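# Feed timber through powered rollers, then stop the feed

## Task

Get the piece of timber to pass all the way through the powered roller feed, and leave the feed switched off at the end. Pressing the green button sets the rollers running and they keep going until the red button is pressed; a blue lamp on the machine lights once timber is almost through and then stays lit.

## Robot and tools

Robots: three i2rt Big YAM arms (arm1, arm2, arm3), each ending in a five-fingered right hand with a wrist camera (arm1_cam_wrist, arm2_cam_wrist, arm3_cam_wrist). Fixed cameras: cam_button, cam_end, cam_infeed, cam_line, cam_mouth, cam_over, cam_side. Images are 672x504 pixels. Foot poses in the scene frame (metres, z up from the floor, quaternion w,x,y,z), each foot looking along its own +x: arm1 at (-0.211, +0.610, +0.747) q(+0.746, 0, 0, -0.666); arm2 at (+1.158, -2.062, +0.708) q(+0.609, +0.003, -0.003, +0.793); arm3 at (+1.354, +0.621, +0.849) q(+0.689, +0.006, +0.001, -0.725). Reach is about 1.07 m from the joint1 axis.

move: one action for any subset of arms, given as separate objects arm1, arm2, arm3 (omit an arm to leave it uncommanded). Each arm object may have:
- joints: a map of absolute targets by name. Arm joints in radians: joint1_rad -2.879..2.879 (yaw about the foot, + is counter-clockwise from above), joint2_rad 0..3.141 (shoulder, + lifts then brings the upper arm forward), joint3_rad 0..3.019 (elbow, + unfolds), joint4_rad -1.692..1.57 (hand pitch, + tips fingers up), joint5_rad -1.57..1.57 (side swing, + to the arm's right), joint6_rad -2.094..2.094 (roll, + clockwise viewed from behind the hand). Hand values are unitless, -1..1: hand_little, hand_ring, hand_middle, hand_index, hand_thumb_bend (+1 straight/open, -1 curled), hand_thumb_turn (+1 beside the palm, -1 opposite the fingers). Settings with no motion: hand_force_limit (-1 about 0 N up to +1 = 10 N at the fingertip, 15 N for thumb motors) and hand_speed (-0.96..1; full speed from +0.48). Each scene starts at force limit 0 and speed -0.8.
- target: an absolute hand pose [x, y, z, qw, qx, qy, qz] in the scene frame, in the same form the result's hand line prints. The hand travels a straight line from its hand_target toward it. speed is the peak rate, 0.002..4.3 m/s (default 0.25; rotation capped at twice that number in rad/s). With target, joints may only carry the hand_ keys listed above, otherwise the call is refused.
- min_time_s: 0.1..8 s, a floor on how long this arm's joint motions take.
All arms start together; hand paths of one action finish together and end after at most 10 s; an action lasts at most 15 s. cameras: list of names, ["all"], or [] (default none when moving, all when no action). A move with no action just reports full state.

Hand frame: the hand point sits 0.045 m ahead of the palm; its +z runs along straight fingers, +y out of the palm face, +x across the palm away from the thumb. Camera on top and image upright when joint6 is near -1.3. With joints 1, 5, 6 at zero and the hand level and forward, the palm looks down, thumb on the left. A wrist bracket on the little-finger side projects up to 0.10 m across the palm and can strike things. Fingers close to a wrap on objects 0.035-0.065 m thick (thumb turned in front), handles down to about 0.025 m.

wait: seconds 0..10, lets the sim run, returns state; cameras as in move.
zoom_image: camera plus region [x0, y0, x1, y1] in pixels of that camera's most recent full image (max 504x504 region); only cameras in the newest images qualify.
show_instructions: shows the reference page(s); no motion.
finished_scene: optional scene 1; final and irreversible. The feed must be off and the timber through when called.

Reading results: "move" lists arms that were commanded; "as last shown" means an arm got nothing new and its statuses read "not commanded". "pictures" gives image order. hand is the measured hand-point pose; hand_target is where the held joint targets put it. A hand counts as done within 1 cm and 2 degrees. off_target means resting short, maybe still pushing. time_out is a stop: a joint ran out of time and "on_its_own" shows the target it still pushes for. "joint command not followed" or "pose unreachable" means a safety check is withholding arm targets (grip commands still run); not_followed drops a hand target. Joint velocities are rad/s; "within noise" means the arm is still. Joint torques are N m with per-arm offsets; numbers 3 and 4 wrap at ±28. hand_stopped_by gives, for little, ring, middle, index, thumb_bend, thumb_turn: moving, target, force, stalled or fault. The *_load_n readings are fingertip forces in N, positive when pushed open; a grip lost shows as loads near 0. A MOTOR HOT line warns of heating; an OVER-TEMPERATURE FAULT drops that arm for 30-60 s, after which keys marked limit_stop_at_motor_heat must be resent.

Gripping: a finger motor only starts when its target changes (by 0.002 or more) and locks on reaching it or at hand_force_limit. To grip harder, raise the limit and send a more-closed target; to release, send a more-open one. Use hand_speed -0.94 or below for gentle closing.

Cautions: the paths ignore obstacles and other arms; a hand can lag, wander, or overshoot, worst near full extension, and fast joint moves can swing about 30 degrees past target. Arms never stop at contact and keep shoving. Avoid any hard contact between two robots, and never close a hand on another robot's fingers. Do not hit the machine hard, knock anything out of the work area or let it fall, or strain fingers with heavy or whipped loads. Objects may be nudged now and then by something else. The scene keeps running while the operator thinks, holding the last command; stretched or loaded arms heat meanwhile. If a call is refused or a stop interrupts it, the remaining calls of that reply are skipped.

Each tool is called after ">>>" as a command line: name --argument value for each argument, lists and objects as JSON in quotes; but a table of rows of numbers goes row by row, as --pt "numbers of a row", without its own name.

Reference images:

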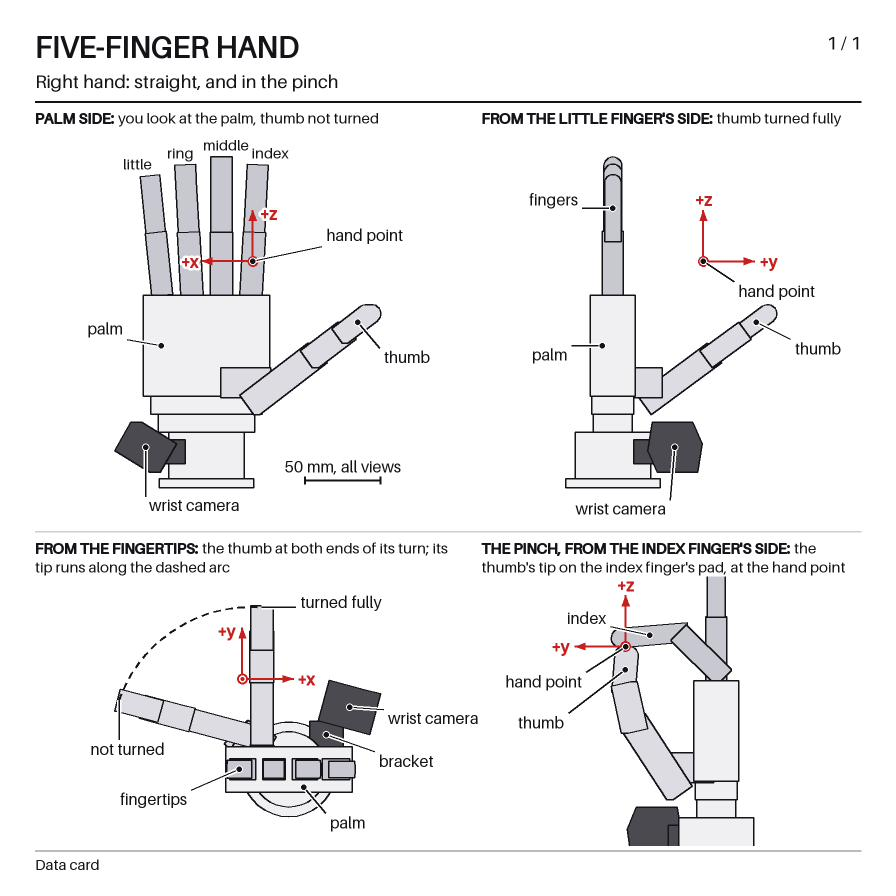

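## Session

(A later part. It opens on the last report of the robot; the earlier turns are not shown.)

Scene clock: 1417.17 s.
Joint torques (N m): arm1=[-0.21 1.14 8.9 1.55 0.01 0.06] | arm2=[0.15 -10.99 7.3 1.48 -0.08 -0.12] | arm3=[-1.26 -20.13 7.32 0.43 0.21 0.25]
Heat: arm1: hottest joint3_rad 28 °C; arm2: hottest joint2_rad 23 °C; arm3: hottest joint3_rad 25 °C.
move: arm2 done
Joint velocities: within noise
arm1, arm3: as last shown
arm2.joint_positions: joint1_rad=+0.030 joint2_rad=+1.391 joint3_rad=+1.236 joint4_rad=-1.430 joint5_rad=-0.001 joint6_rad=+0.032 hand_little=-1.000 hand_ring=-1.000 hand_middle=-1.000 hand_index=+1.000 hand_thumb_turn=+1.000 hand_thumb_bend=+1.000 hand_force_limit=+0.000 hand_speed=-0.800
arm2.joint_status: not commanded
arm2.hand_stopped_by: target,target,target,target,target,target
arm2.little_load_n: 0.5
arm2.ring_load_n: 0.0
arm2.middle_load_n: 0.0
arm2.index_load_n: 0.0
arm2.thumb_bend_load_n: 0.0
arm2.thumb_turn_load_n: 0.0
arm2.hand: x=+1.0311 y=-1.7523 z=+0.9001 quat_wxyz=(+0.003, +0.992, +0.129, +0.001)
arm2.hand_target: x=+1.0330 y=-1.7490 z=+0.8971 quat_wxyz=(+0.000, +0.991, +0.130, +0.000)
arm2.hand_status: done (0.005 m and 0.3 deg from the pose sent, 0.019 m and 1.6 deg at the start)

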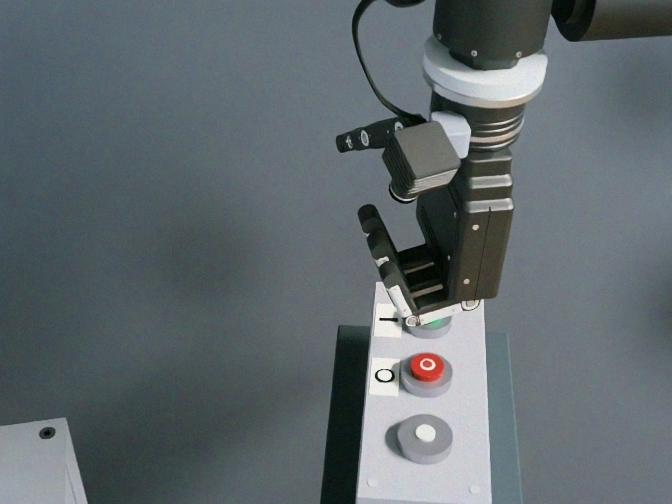

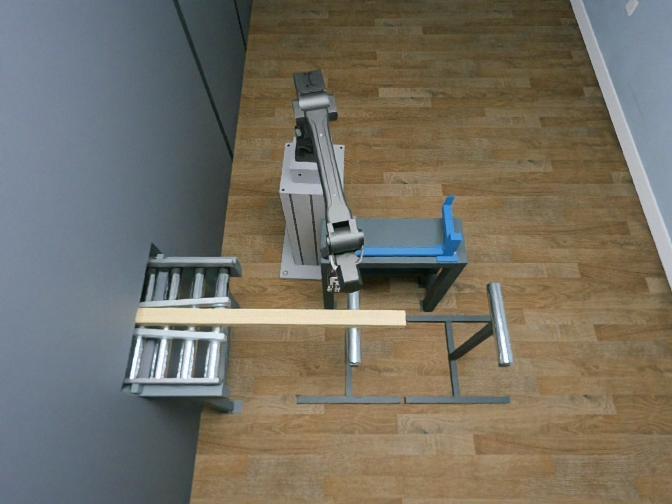

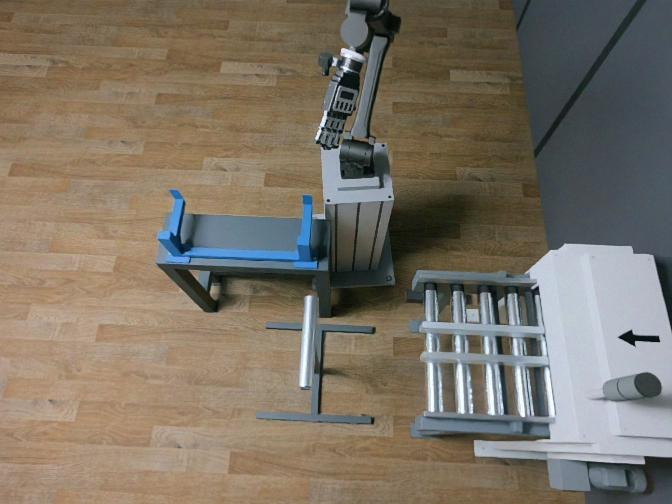

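>>> wait --seconds 0.5 --cameras '["cam_infeed","cam_line","cam_button","cam_side"]'

>>> zoom_image --camera "cam_button" --region '[340, 270, 520, 460]'

Scene clock: 1422.07 s.
Joint torques (N m): arm1=[-0.26 1.08 8.9 1.54 0.01 0.06] | arm2=[0.15 -11.05 7.3 1.48 -0.08 -0.12] | arm3=[-1.26 -20.25 7.32 0.43 0.21 0.25]
Heat: arm1: hottest joint3_rad 28 °C; arm2: hottest joint2_rad 23 °C; arm3: hottest joint3_rad 25 °C.
Joint velocities: within noise
arm1.joint_positions: joint1_rad=-0.334 joint2_rad=+0.627 joint3_rad=+1.448 joint4_rad=-1.575 joint5_rad=+0.164 joint6_rad=-0.949 hand_little=+1.000 hand_ring=+1.000 hand_middle=+1.000 hand_index=+1.000 hand_thumb_turn=+1.000 hand_thumb_bend=+1.000 hand_force_limit=+0.000 hand_speed=-0.800
arm1.joint_status: not commanded
arm1.hand_stopped_by: target,target,target,target,target,target
arm1.little_load_n: 0.0
arm1.ring_load_n: 0.0
arm1.middle_load_n: 0.0
arm1.index_load_n: 0.0
arm1.thumb_bend_load_n: 0.0
arm1.thumb_turn_load_n: 0.0
arm1.hand: x=-0.3092 y=+0.4634 z=+1.2114 quat_wxyz=(+0.280, +0.295, -0.867, +0.289)
arm1.hand_target: x=-0.3091 y=+0.4636 z=+1.2197 quat_wxyz=(+0.286, +0.292, -0.863, +0.297)
arm1.hand_status: not commanded
arm2.joint_positions: joint1_rad=+0.030 joint2_rad=+1.391 joint3_rad=+1.236 joint4_rad=-1.430 joint5_rad=-0.001 joint6_rad=+0.032 hand_little=-1.000 hand_ring=-1.000 hand_middle=-1.000 hand_index=+1.000 hand_thumb_turn=+1.000 hand_thumb_bend=+1.000 hand_force_limit=+0.000 hand_speed=-0.800
arm2.joint_status: not commanded
arm2.hand_stopped_by: target,target,target,target,target,target
arm2.little_load_n: 0.0
arm2.ring_load_n: 0.0
arm2.middle_load_n: 0.0
arm2.index_load_n: 0.0
arm2.thumb_bend_load_n: 0.0
arm2.thumb_turn_load_n: 0.0
arm2.hand: x=+1.0311 y=-1.7523 z=+0.9001 quat_wxyz=(+0.003, +0.992, +0.129, +0.001)
arm2.hand_target: x=+1.0330 y=-1.7490 z=+0.8971 quat_wxyz=(+0.000, +0.991, +0.130, +0.000)
arm2.hand_status: done (0.005 m and 0.3 deg from the pose sent, 0.019 m and 1.6 deg at the start)
arm3.joint_positions: joint1_rad=+0.259 joint2_rad=+1.881 joint3_rad=+1.768 joint4_rad=-1.407 joint5_rad=+0.013 joint6_rad=+0.189 hand_little=+1.000 hand_ring=+1.000 hand_middle=+1.000 hand_index=+1.000 hand_thumb_turn=-1.000 hand_thumb_bend=+1.000 hand_force_limit=-0.200 hand_speed=-0.700
arm3.joint_status: not commanded
arm3.hand_stopped_by: target,target,target,target,target,target
arm3.little_load_n: 0.0
arm3.ring_load_n: 0.0
arm3.middle_load_n: 0.0
arm3.index_load_n: 0.0
arm3.thumb_bend_load_n: 0.0
arm3.thumb_turn_load_n: 0.0
arm3.hand: x=+1.5016 y=+0.0968 z=+1.0010 quat_wxyz=(-0.003, +0.009, -1.000, +0.021)
arm3.hand_target: x=+1.5001 y=+0.0999 z=+1.0000 quat_wxyz=(+0.000, +0.000, -1.000, +0.015)
arm3.hand_status: not commanded
wait: 0.50 s; at rest from the start
pictures: cam_button, cam_infeed, cam_line, cam_side

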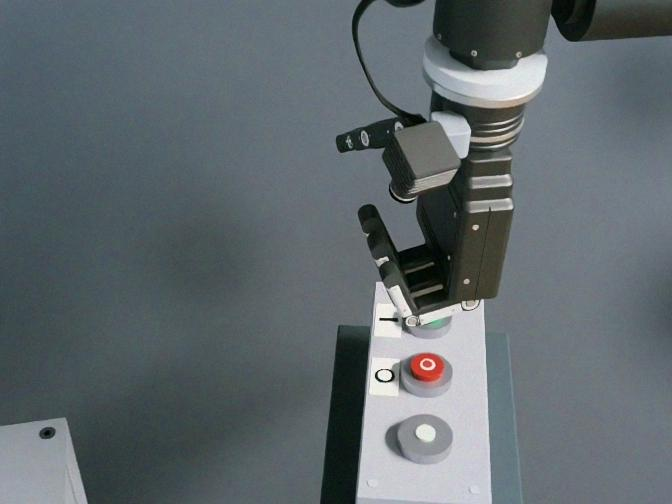

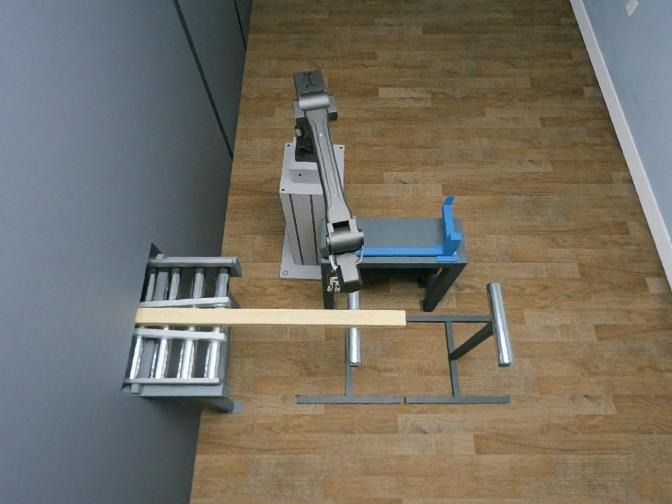

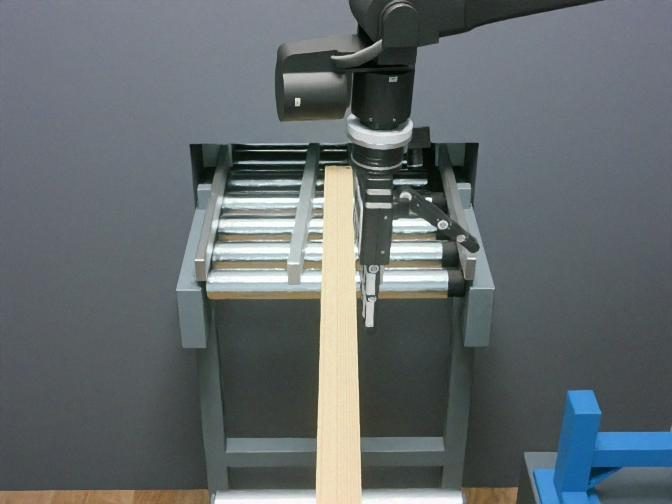

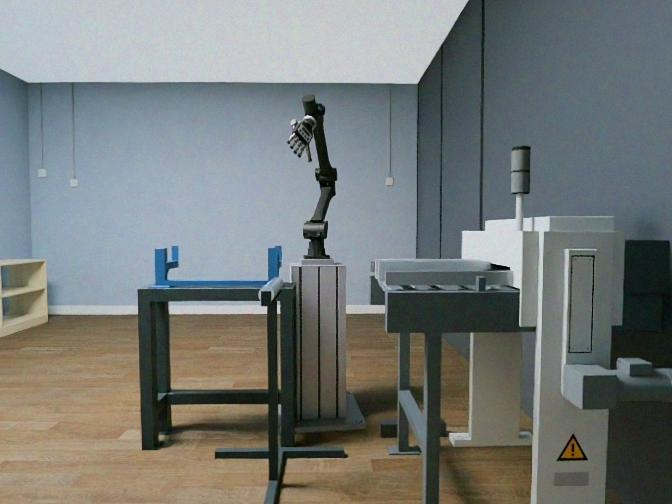

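Scaled by 2.653 from the camera's image (finer frame: 960x720).

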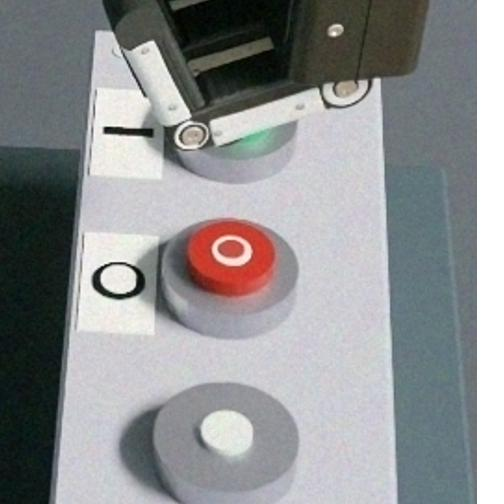

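>>> move --arm2 '{"target":[1.033,-1.749,0.885,0,0.9914,0.1305,0],"speed":0.04}' --cameras '["cam_infeed","cam_button","cam_line"]'

>>> zoom_image --camera "cam_button" --region '[340, 270, 520, 460]'

Scene clock: 1428.53 s.
Joint torques (N m): arm1=[-0.21 1.08 8.9 1.54 0.01 0.06] | arm2=[0.15 -10.52 7.27 1.47 -0.08 -0.12] | arm3=[-1.32 -20.19 7.31 0.43 0.21 0.25]
Heat: arm1: hottest joint3_rad 28 °C; arm2: hottest joint2_rad 23 °C; arm3: hottest joint3_rad 25 °C.
move: arm2 done
Joint velocities: within noise
arm1, arm3: as last shown
arm2.joint_positions: joint1_rad=+0.030 joint2_rad=+1.391 joint3_rad=+1.209 joint4_rad=-1.399 joint5_rad=-0.001 joint6_rad=+0.032 hand_little=-1.000 hand_ring=-1.000 hand_middle=-1.000 hand_index=+1.000 hand_thumb_turn=+1.000 hand_thumb_bend=+1.000 hand_force_limit=+0.000 hand_speed=-0.800
arm2.joint_status: not commanded
arm2.hand_stopped_by: target,target,target,target,target,target
arm2.little_load_n: 0.0
arm2.ring_load_n: 0.5
arm2.middle_load_n: 0.0
arm2.index_load_n: 0.0
arm2.thumb_bend_load_n: 0.0
arm2.thumb_turn_load_n: 0.0
arm2.hand: x=+1.0312 y=-1.7526 z=+0.8898 quat_wxyz=(+0.000, +0.992, +0.129, +0.000)
arm2.hand_target: x=+1.0330 y=-1.7491 z=+0.8851 quat_wxyz=(+0.000, +0.991, +0.130, +0.000)
arm2.hand_status: done (0.006 m and 0.1 deg from the pose sent, 0.016 m and 0.4 deg at the start)
pictures: cam_button, cam_infeed, cam_line

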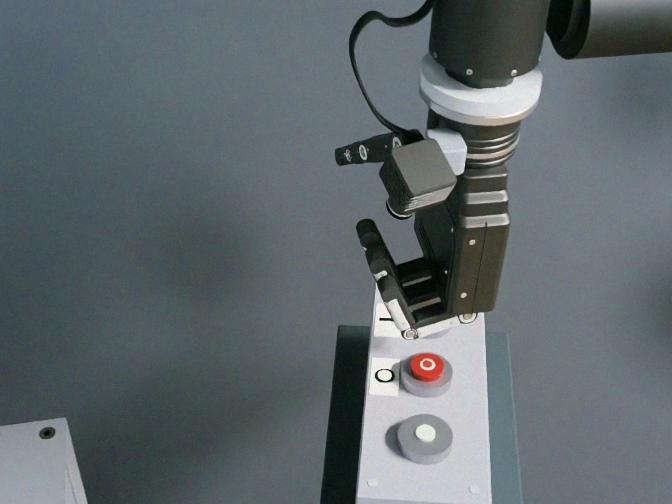

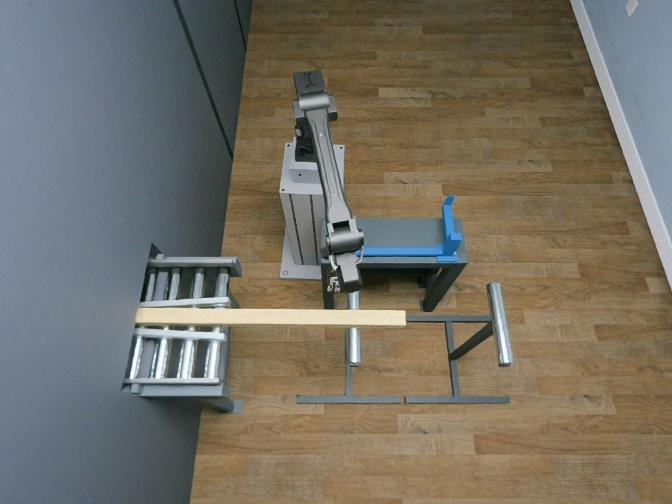

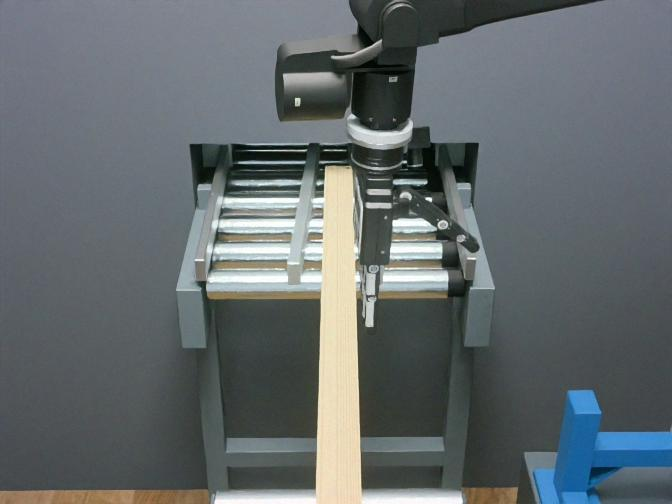

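Scaled by 2.653 from the camera's image (finer frame: 960x720).

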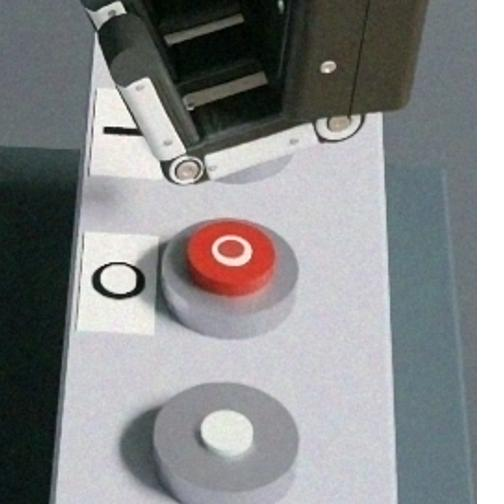

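>>> move --arm2 '{"target":[1.033,-1.749,0.935,0,0.9914,0.1305,0],"speed":0.1}' --cameras '["cam_infeed","cam_button","cam_side","cam_over"]'

Scene clock: 1435.37 s.
Joint torques (N m): arm1=[-0.26 1.08 8.9 1.54 0.01 0.05] | arm2=[0.15 -12.1 11.06 0.46 -0.07 -0.12] | arm3=[-1.26 -20.19 7.34 0.39 0.22 0.26]
Heat: arm1: hottest joint3_rad 28 °C; arm2: hottest joint2_rad 22 °C; arm3: hottest joint3_rad 25 °C.
move: arm2 off_target
Joint velocities: within noise
arm1, arm3: as last shown
arm2.joint_positions: joint1_rad=+0.030 joint2_rad=+1.391 joint3_rad=+1.277 joint4_rad=-1.505 joint5_rad=-0.001 joint6_rad=+0.032 hand_little=-1.000 hand_ring=-1.000 hand_middle=-1.000 hand_index=+1.000 hand_thumb_turn=+1.000 hand_thumb_bend=+1.000 hand_force_limit=+0.000 hand_speed=-0.800
arm2.joint_status: not commanded
arm2.hand_stopped_by: target,target,target,target,target,target
arm2.little_load_n: 0.0
arm2.ring_load_n: 0.0
arm2.middle_load_n: 0.5
arm2.index_load_n: 0.5
arm2.thumb_bend_load_n: 0.0
arm2.thumb_turn_load_n: 0.0
arm2.hand: x=+1.0332 y=-1.7591 z=+0.9178 quat_wxyz=(+0.019, +0.991, +0.129, +0.003)
arm2.hand_target: x=+1.0331 y=-1.7496 z=+0.9349 quat_wxyz=(+0.000, +0.991, +0.130, +0.000)
arm2.hand_status: off_target (0.020 m and 2.3 deg from the pose sent, 0.046 m and 0.1 deg at the start)
pictures: cam_button, cam_infeed, cam_over, cam_side

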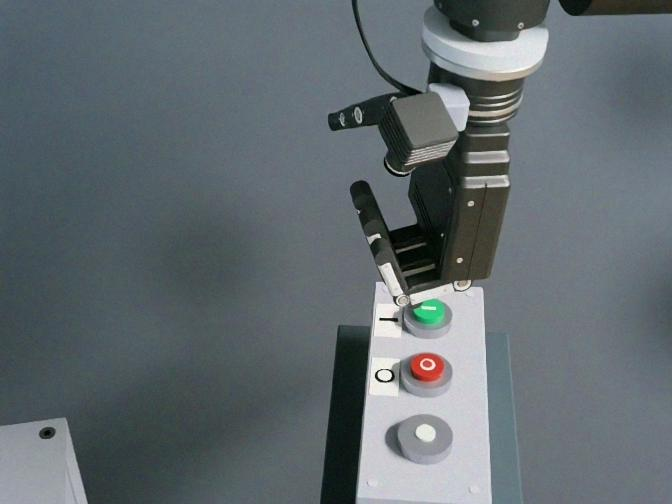

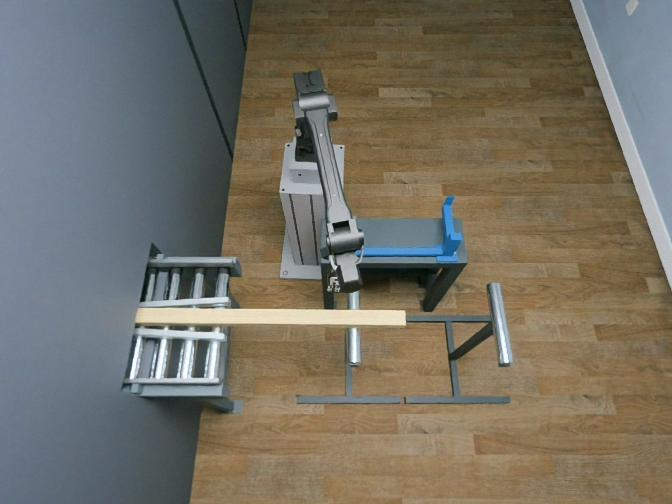

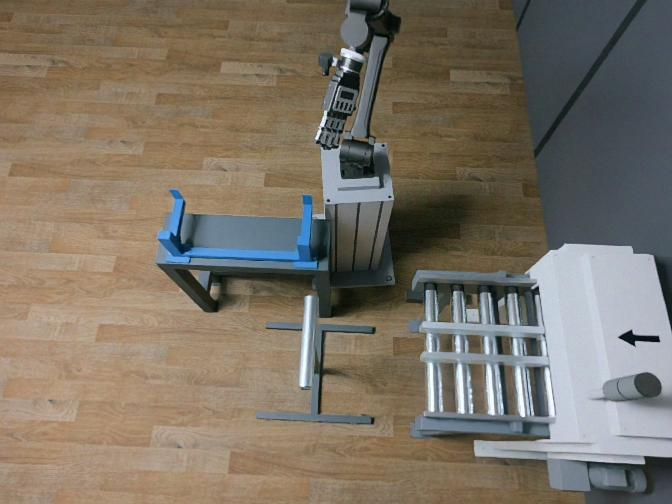

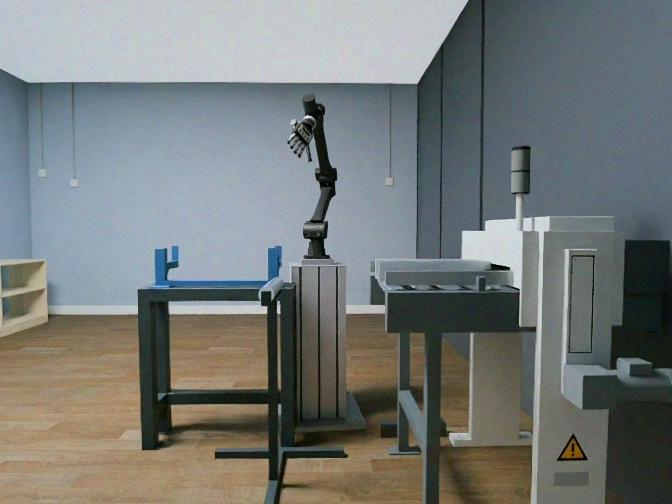

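>>> zoom_image --camera "cam_infeed" --region '[110, 230, 290, 410]'

>>> wait --seconds 0.3 --cameras '["cam_infeed"]'

>>> zoom_image --camera "cam_infeed" --region '[110, 230, 290, 410]'

Scaled by 2.800 from the camera's image (finer frame: 960x720).

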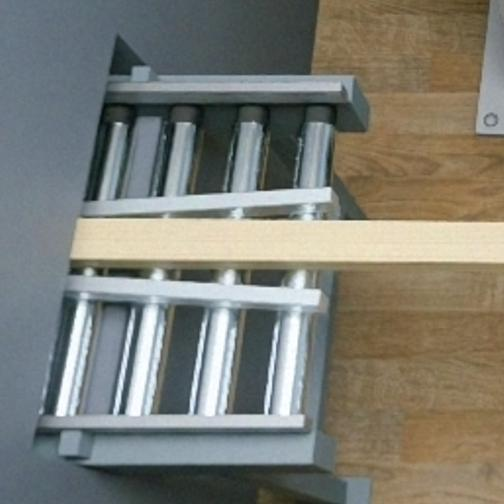

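Scene clock: 1445.83 s.
Joint torques (N m): arm1=[-0.21 1.03 8.9 1.54 0.01 0.06] | arm2=[0.21 -12.1 11.06 0.44 -0.07 -0.12] | arm3=[-1.32 -20.13 7.32 0.42 0.22 0.25]
Heat: arm1: hottest joint3_rad 28 °C; arm2: hottest joint3_rad 23 °C; arm3: hottest joint3_rad 25 °C.
Joint velocities: within noise
arm1.joint_positions: joint1_rad=-0.334 joint2_rad=+0.627 joint3_rad=+1.448 joint4_rad=-1.575 joint5_rad=+0.164 joint6_rad=-0.949 hand_little=+1.000 hand_ring=+1.000 hand_middle=+1.000 hand_index=+1.000 hand_thumb_turn=+1.000 hand_thumb_bend=+1.000 hand_force_limit=+0.000 hand_speed=-0.800
arm1.joint_status: not commanded
arm1.hand_stopped_by: target,target,target,target,target,target
arm1.little_load_n: 0.0
arm1.ring_load_n: 0.0
arm1.middle_load_n: 0.0
arm1.index_load_n: 0.0
arm1.thumb_bend_load_n: 0.0
arm1.thumb_turn_load_n: 0.0
arm1.hand: x=-0.3092 y=+0.4634 z=+1.2114 quat_wxyz=(+0.280, +0.295, -0.867, +0.289)
arm1.hand_target: x=-0.3091 y=+0.4636 z=+1.2197 quat_wxyz=(+0.286, +0.292, -0.863, +0.297)
arm1.hand_status: not commanded
arm2.joint_positions: joint1_rad=+0.030 joint2_rad=+1.391 joint3_rad=+1.277 joint4_rad=-1.505 joint5_rad=-0.001 joint6_rad=+0.032 hand_little=-1.000 hand_ring=-1.000 hand_middle=-1.000 hand_index=+1.000 hand_thumb_turn=+1.000 hand_thumb_bend=+1.000 hand_force_limit=+0.000 hand_speed=-0.800
arm2.joint_status: not commanded
arm2.hand_stopped_by: target,target,target,target,target,target
arm2.little_load_n: 0.0
arm2.ring_load_n: 0.0
arm2.middle_load_n: 0.0
arm2.index_load_n: 0.0
arm2.thumb_bend_load_n: 0.0
arm2.thumb_turn_load_n: 0.0
arm2.hand: x=+1.0332 y=-1.7592 z=+0.9178 quat_wxyz=(+0.020, +0.991, +0.129, +0.003)
arm2.hand_target: x=+1.0331 y=-1.7497 z=+0.9349 quat_wxyz=(+0.000, +0.991, +0.130, +0.000)
arm2.hand_status: off_target (0.020 m and 2.3 deg from the pose sent, 0.046 m and 0.1 deg at the start)
arm3.joint_positions: joint1_rad=+0.259 joint2_rad=+1.881 joint3_rad=+1.768 joint4_rad=-1.407 joint5_rad=+0.013 joint6_rad=+0.189 hand_little=+1.000 hand_ring=+1.000 hand_middle=+1.000 hand_index=+1.000 hand_thumb_turn=-1.000 hand_thumb_bend=+1.000 hand_force_limit=-0.200 hand_speed=-0.700
arm3.joint_status: not commanded
arm3.hand_stopped_by: target,target,target,target,target,target
arm3.little_load_n: 0.0
arm3.ring_load_n: 0.0
arm3.middle_load_n: 0.0
arm3.index_load_n: 0.0
arm3.thumb_bend_load_n: 0.0
arm3.thumb_turn_load_n: 0.0
arm3.hand: x=+1.5016 y=+0.0968 z=+1.0010 quat_wxyz=(-0.003, +0.009, -1.000, +0.021)
arm3.hand_target: x=+1.5001 y=+0.0999 z=+1.0000 quat_wxyz=(+0.000, +0.000, -1.000, +0.015)
arm3.hand_status: not commanded
wait: 0.30 s; at rest from the start

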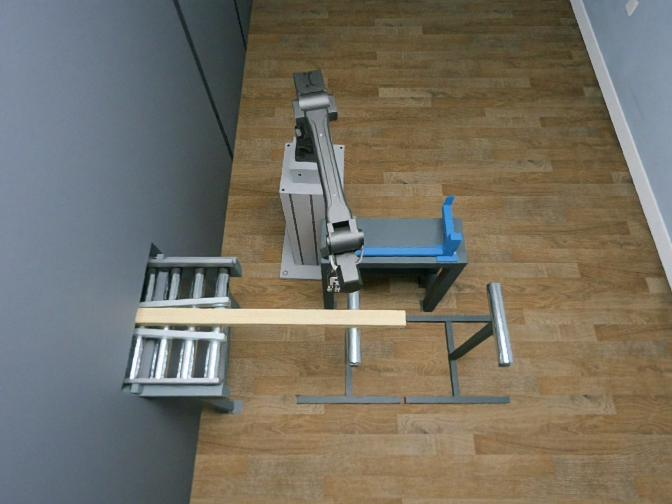

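Scaled by 2.800 from the camera's image (finer frame: 960x720).

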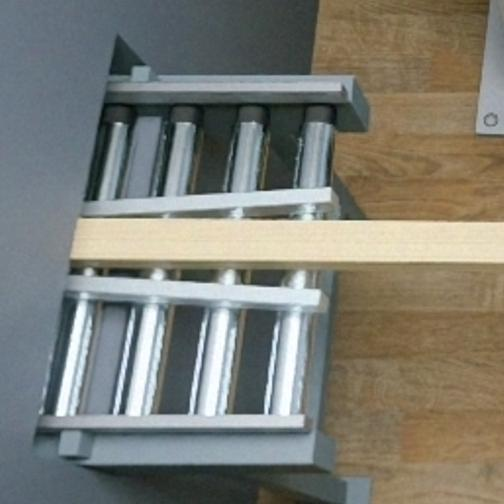

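>>> wait --seconds 0.1 --cameras '["cam_end","cam_over","cam_button","cam_infeed"]'

>>> zoom_image --camera "cam_over" --region '[400, 220, 672, 500]'

>>> zoom_image --camera "cam_button" --region '[340, 230, 520, 480]'

Scene clock: 1452.77 s.
Joint torques (N m): arm1=[-0.21 1.08 8.91 1.54 0.01 0.06] | arm2=[0.15 -12.1 11.04 0.44 -0.07 -0.12] | arm3=[-1.2 -20.19 7.31 0.43 0.21 0.25]
Heat: arm1: hottest joint3_rad 28 °C; arm2: hottest joint3_rad 23 °C; arm3: hottest joint3_rad 25 °C.
Joint velocities: within noise
arm1.joint_positions: joint1_rad=-0.334 joint2_rad=+0.627 joint3_rad=+1.448 joint4_rad=-1.575 joint5_rad=+0.164 joint6_rad=-0.949 hand_little=+1.000 hand_ring=+1.000 hand_middle=+1.000 hand_index=+1.000 hand_thumb_turn=+1.000 hand_thumb_bend=+1.000 hand_force_limit=+0.000 hand_speed=-0.800
arm1.joint_status: not commanded
arm1.hand_stopped_by: target,target,target,target,target,target
arm1.little_load_n: 0.0
arm1.ring_load_n: 0.0
arm1.middle_load_n: 0.0
arm1.index_load_n: 0.0
arm1.thumb_bend_load_n: 0.0
arm1.thumb_turn_load_n: 0.0
arm1.hand: x=-0.3092 y=+0.4634 z=+1.2114 quat_wxyz=(+0.280, +0.295, -0.867, +0.289)
arm1.hand_target: x=-0.3091 y=+0.4636 z=+1.2197 quat_wxyz=(+0.286, +0.292, -0.863, +0.297)
arm1.hand_status: not commanded
arm2.joint_positions: joint1_rad=+0.030 joint2_rad=+1.391 joint3_rad=+1.277 joint4_rad=-1.505 joint5_rad=-0.001 joint6_rad=+0.032 hand_little=-1.000 hand_ring=-1.000 hand_middle=-1.000 hand_index=+1.000 hand_thumb_turn=+1.000 hand_thumb_bend=+1.000 hand_force_limit=+0.000 hand_speed=-0.800
arm2.joint_status: not commanded
arm2.hand_stopped_by: target,target,target,target,target,target
arm2.little_load_n: 0.0
arm2.ring_load_n: 0.0
arm2.middle_load_n: 0.0
arm2.index_load_n: 0.0
arm2.thumb_bend_load_n: 0.0
arm2.thumb_turn_load_n: 0.0
arm2.hand: x=+1.0332 y=-1.7592 z=+0.9178 quat_wxyz=(+0.020, +0.991, +0.129, +0.003)
arm2.hand_target: x=+1.0331 y=-1.7497 z=+0.9349 quat_wxyz=(+0.000, +0.991, +0.130, +0.000)
arm2.hand_status: off_target (0.020 m and 2.3 deg from the pose sent, 0.046 m and 0.1 deg at the start)
arm3.joint_positions: joint1_rad=+0.259 joint2_rad=+1.881 joint3_rad=+1.768 joint4_rad=-1.407 joint5_rad=+0.013 joint6_rad=+0.189 hand_little=+1.000 hand_ring=+1.000 hand_middle=+1.000 hand_index=+1.000 hand_thumb_turn=-1.000 hand_thumb_bend=+1.000 hand_force_limit=-0.200 hand_speed=-0.700
arm3.joint_status: not commanded
arm3.hand_stopped_by: target,target,target,target,target,target
arm3.little_load_n: 0.0
arm3.ring_load_n: 0.0
arm3.middle_load_n: 0.0
arm3.index_load_n: 0.0
arm3.thumb_bend_load_n: 0.0
arm3.thumb_turn_load_n: 0.0
arm3.hand: x=+1.5016 y=+0.0968 z=+1.0010 quat_wxyz=(-0.003, +0.009, -1.000, +0.021)
arm3.hand_target: x=+1.5001 y=+0.0999 z=+1.0000 quat_wxyz=(+0.000, +0.000, -1.000, +0.015)
arm3.hand_status: not commanded
wait: 0.10 s; at rest from the start
pictures: cam_button, cam_end, cam_infeed, cam_over

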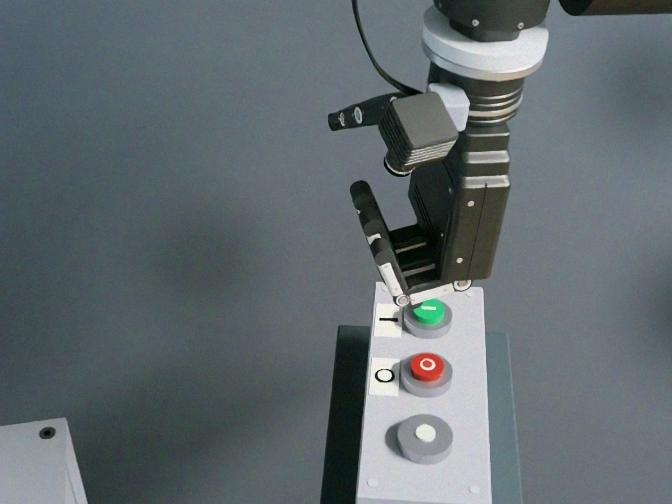

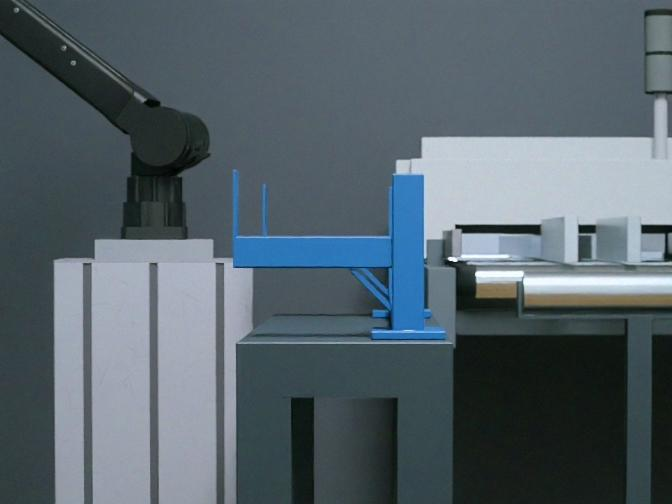

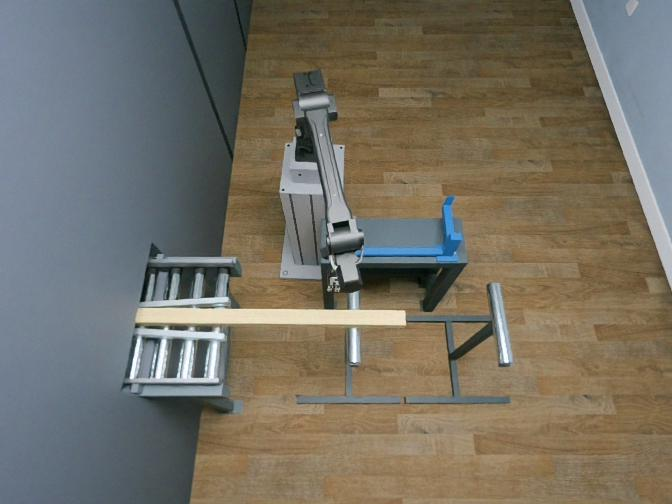

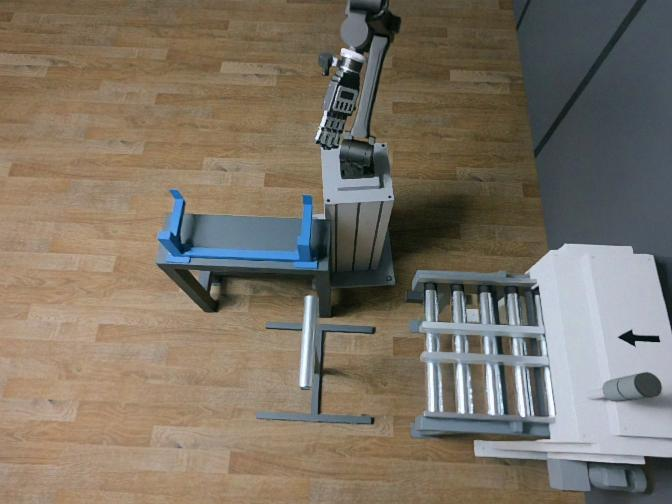

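Scaled by 1.800 from the camera's image (finer frame: 960x720).

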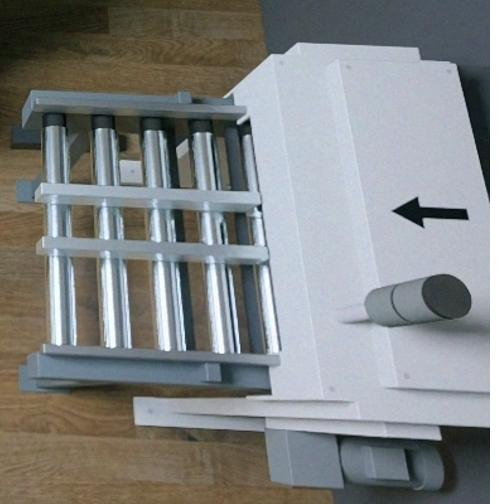

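Scaled by 2.016 from the camera's image (finer frame: 960x720).

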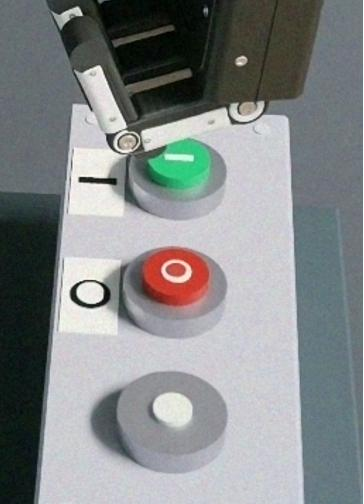

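>>> move --arm3 '{"target":[1.80,0.08,0.97,0,0.7071,-0.7071,0],"speed":0.35,"joints":{"hand_thumb_turn":1,"hand_speed":-0.3}}' --cameras '["cam_infeed"]'

Scene clock: 1490.70 s.
Joint torques (N m): arm1=[-0.21 1.08 8.9 1.55 0.01 0.05] | arm2=[0.15 -12.1 11.06 0.44 -0.07 -0.12] | arm3=[-1.44 -23.82 10.14 0.59 0.16 -0.1]
Heat: arm1: hottest joint3_rad 28 °C; arm2: hottest joint3_rad 26 °C; arm3: hottest joint3_rad 25 °C.
move: arm3 off_target
Joint velocities: within noise
arm1, arm2: as last shown
arm1.index_load_n: -0.5
arm2.thumb_turn_load_n: -0.5
arm3.joint_positions: joint1_rad=+0.785 joint2_rad=+2.451 joint3_rad=+2.684 joint4_rad=-1.695 joint5_rad=+0.014 joint6_rad=-0.830 hand_little=+1.000 hand_ring=+1.000 hand_middle=+1.000 hand_index=+1.000 hand_thumb_turn=+1.000 hand_thumb_bend=+1.000 hand_force_limit=-0.200 hand_speed=-0.300
arm3.joint_status: all done
arm3.hand_stopped_by: target,target,target,target,target,target
arm3.little_load_n: 0.0
arm3.ring_load_n: 0.5
arm3.middle_load_n: 0.0
arm3.index_load_n: 0.0
arm3.thumb_bend_load_n: 0.0
arm3.thumb_turn_load_n: 0.0
arm3.hand: x=+1.7977 y=+0.0854 z=+0.9810 quat_wxyz=(+0.003, +0.703, -0.709, +0.053)
arm3.hand_target: x=+1.7993 y=+0.0809 z=+0.9697 quat_wxyz=(+0.004, +0.708, -0.704, +0.049)
arm3.hand_status: off_target (0.012 m and 6.1 deg from the pose sent, 0.301 m and 89.0 deg at the start; a joint's target at an end of its range on 34 of 99 steps)

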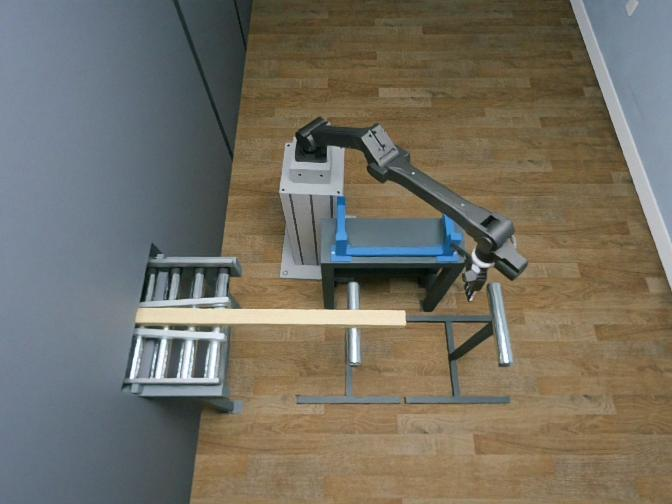

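>>> move --arm3 '{"target":[1.80,0.018,0.80,0,0.7071,-0.7071,0],"speed":0.2}'

>>> move --arm3 '{"target":[1.80,0.018,0.695,0,0.7071,-0.7071,0],"speed":0.15}' --cameras '["cam_infeed","arm3_cam_wrist","cam_line"]'

Scene clock: 1500.60 s.
Joint torques (N m): arm1=[-0.21 1.08 8.91 1.55 0.01 0.06] | arm2=[0.15 -12.1 11.07 0.44 -0.07 -0.12] | arm3=[-1.32 -27.28 10.06 1.31 0.08 -0.1]
Heat: arm1: hottest joint3_rad 28 °C; arm2: hottest joint3_rad 26 °C; arm3: hottest joint3_rad 26 °C.
move: arm3 off_target
Joint velocities: within noise
arm1, arm2: as last shown
arm1.index_load_n: 0.0
arm2.middle_load_n: -0.5
arm2.thumb_turn_load_n: 0.0
arm3.joint_positions: joint1_rad=+0.735 joint2_rad=+2.794 joint3_rad=+2.895 joint4_rad=-1.588 joint5_rad=+0.014 joint6_rad=-0.888 hand_little=+1.000 hand_ring=+1.000 hand_middle=+1.000 hand_index=+1.000 hand_thumb_turn=+1.000 hand_thumb_bend=+1.000 hand_force_limit=-0.200 hand_speed=-0.300
arm3.joint_status: not commanded
arm3.hand_stopped_by: target,target,target,target,target,target
arm3.little_load_n: 0.0
arm3.ring_load_n: 0.5
arm3.middle_load_n: -0.5
arm3.index_load_n: 0.0
arm3.thumb_bend_load_n: 0.0
arm3.thumb_turn_load_n: 0.0
arm3.hand: x=+1.7987 y=+0.0268 z=+0.8082 quat_wxyz=(+0.005, +0.706, -0.707, +0.040)
arm3.hand_target: x=+1.7991 y=+0.0194 z=+0.7999 quat_wxyz=(+0.006, +0.710, -0.703, +0.048)
arm3.hand_status: off_target (0.012 m and 4.7 deg from the pose sent, 0.193 m and 6.1 deg at the start; a joint's target at an end of its range on 28 of 54 steps)
pictures: none

Scene clock: 1502.10 s.
Joint torques (N m): arm1=[-0.21 1.08 8.9 1.55 0.01 0.06] | arm2=[0.21 -12.1 11.06 0.43 -0.07 -0.12] | arm3=[-1.55 -27.28 9.89 1.28 0.03 -0.11]
Heat: arm1: hottest joint3_rad 28 °C; arm2: hottest joint3_rad 26 °C; arm3: hottest joint3_rad 26 °C.
move: arm3 off_target
Joint velocities: within noise
arm1, arm2: as last shown
arm2.middle_load_n: 0.0
arm3.joint_positions: joint1_rad=+0.735 joint2_rad=+2.937 joint3_rad=+2.899 joint4_rad=-1.470 joint5_rad=+0.014 joint6_rad=-0.888 hand_little=+1.000 hand_ring=+1.000 hand_middle=+1.000 hand_index=+1.000 hand_thumb_turn=+1.000 hand_thumb_bend=+1.000 hand_force_limit=-0.200 hand_speed=-0.300
arm3.joint_status: not commanded
arm3.hand_stopped_by: target,target,target,target,target,target
arm3.little_load_n: 0.0
arm3.ring_load_n: 0.0
arm3.middle_load_n: 0.0
arm3.index_load_n: 0.0
arm3.thumb_bend_load_n: 0.0
arm3.thumb_turn_load_n: 0.0
arm3.hand: x=+1.8003 y=+0.0269 z=+0.7014 quat_wxyz=(+0.004, +0.707, -0.707, +0.030)
arm3.hand_target: x=+1.7993 y=+0.0192 z=+0.6952 quat_wxyz=(+0.004, +0.709, -0.704, +0.039)
arm3.hand_status: off_target (0.011 m and 3.4 deg from the pose sent, 0.114 m and 4.7 deg at the start; a joint's target at an end of its range on 32 of 45 steps)
pictures: arm3_cam_wrist, cam_infeed, cam_line

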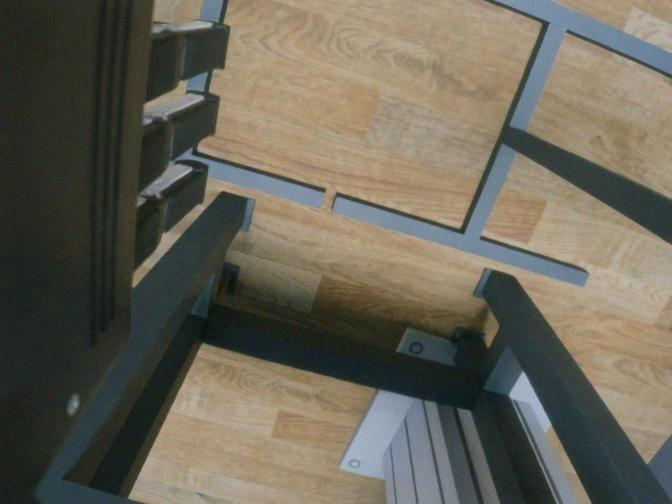

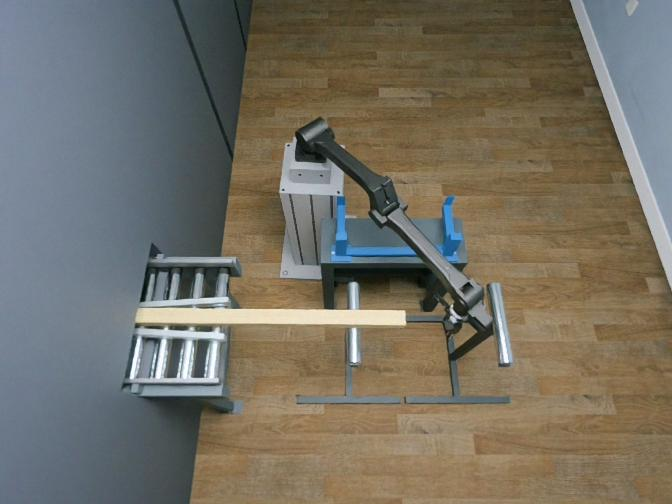

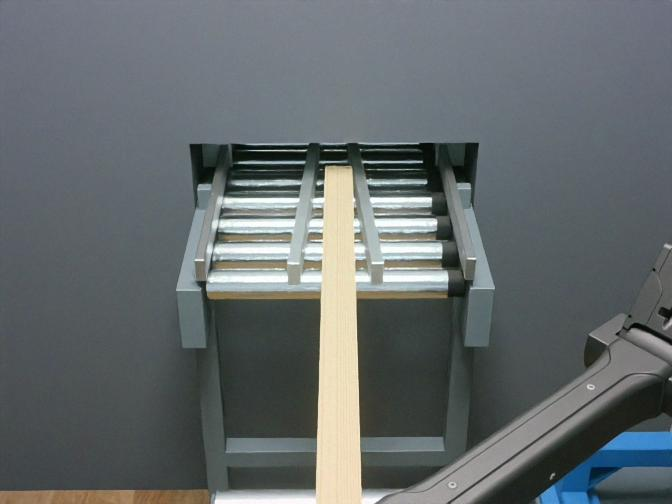

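>>> move --arm3 '{"target": [1.70, 0.012, 0.692, 0, 0.7071, -0.7071, 0], "speed": 0.06}' --cameras '["cam_infeed", "cam_over", "cam_side", "cam_mouth"]'

Scene clock: 1535.13 s.
Joint torques (N m): arm1=[-0.21 1.03 8.9 1.54 0.01 0.06] | arm2=[0.15 -12.1 11.06 0.44 -0.07 -0.12] | arm3=[-1.32 -28.81 6.9 1.1 0.06 -0.1]
Heat: arm1: hottest joint3_rad 28 °C; arm2: hottest joint3_rad 27 °C; arm3: hottest joint3_rad 29 °C.
move: arm3 done
Joint velocities: within noise
arm1, arm2: as last shown
arm1.little_load_n: 0.5
arm3.joint_positions: joint1_rad=+0.625 joint2_rad=+2.709 joint3_rad=+2.401 joint4_rad=-1.269 joint5_rad=+0.014 joint6_rad=-0.987 hand_little=+1.000 hand_ring=+1.000 hand_middle=+1.000 hand_index=+1.000 hand_thumb_turn=+1.000 hand_thumb_bend=+1.000 hand_force_limit=-0.200 hand_speed=-0.300
arm3.joint_status: not commanded
arm3.hand_stopped_by: target,target,target,target,target,target
arm3.little_load_n: 0.0
arm3.ring_load_n: 0.0
arm3.middle_load_n: 0.0
arm3.index_load_n: 0.0
arm3.thumb_bend_load_n: 0.0
arm3.thumb_turn_load_n: 0.0
arm3.hand: x=+1.7028 y=+0.0166 z=+0.6900 quat_wxyz=(+0.000, +0.704, -0.711, -0.005)
arm3.hand_target: x=+1.7000 y=+0.0122 z=+0.6919 quat_wxyz=(+0.000, +0.707, -0.707, +0.000)
arm3.hand_status: done (0.006 m and 0.8 deg from the pose sent, 0.102 m and 3.4 deg at the start)
pictures: cam_infeed, cam_mouth, cam_over, cam_side

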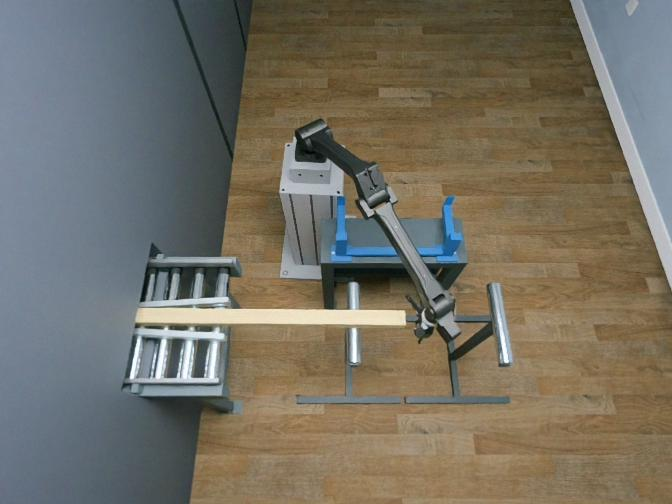

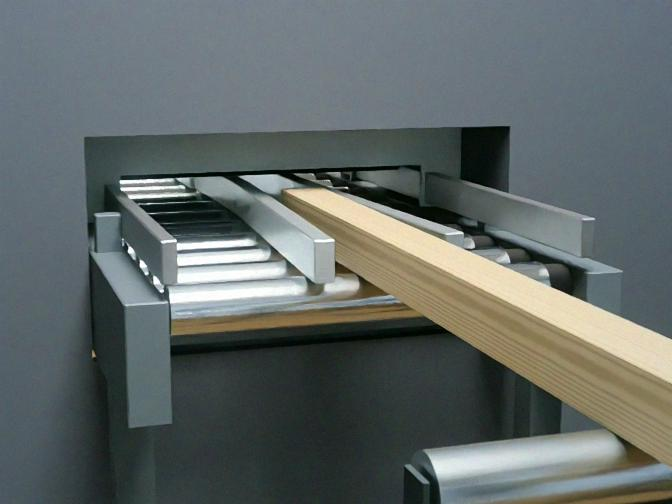

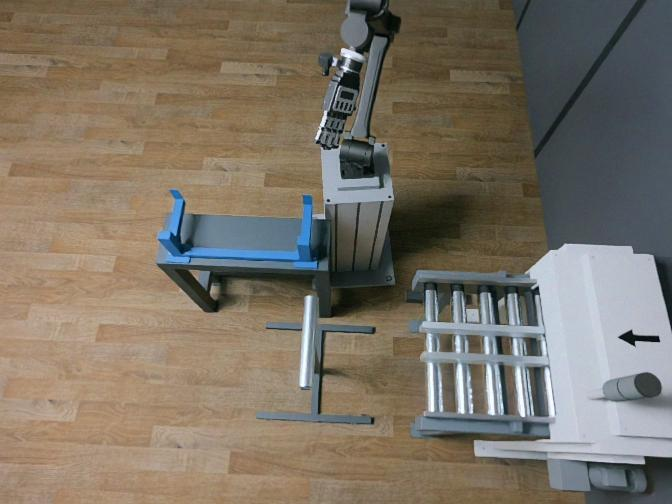

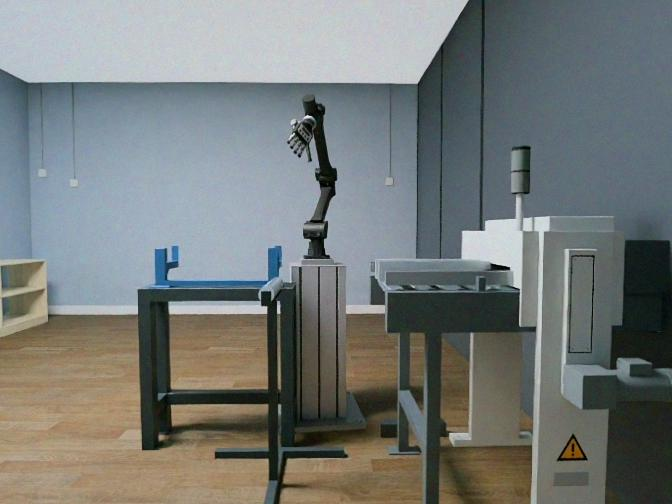

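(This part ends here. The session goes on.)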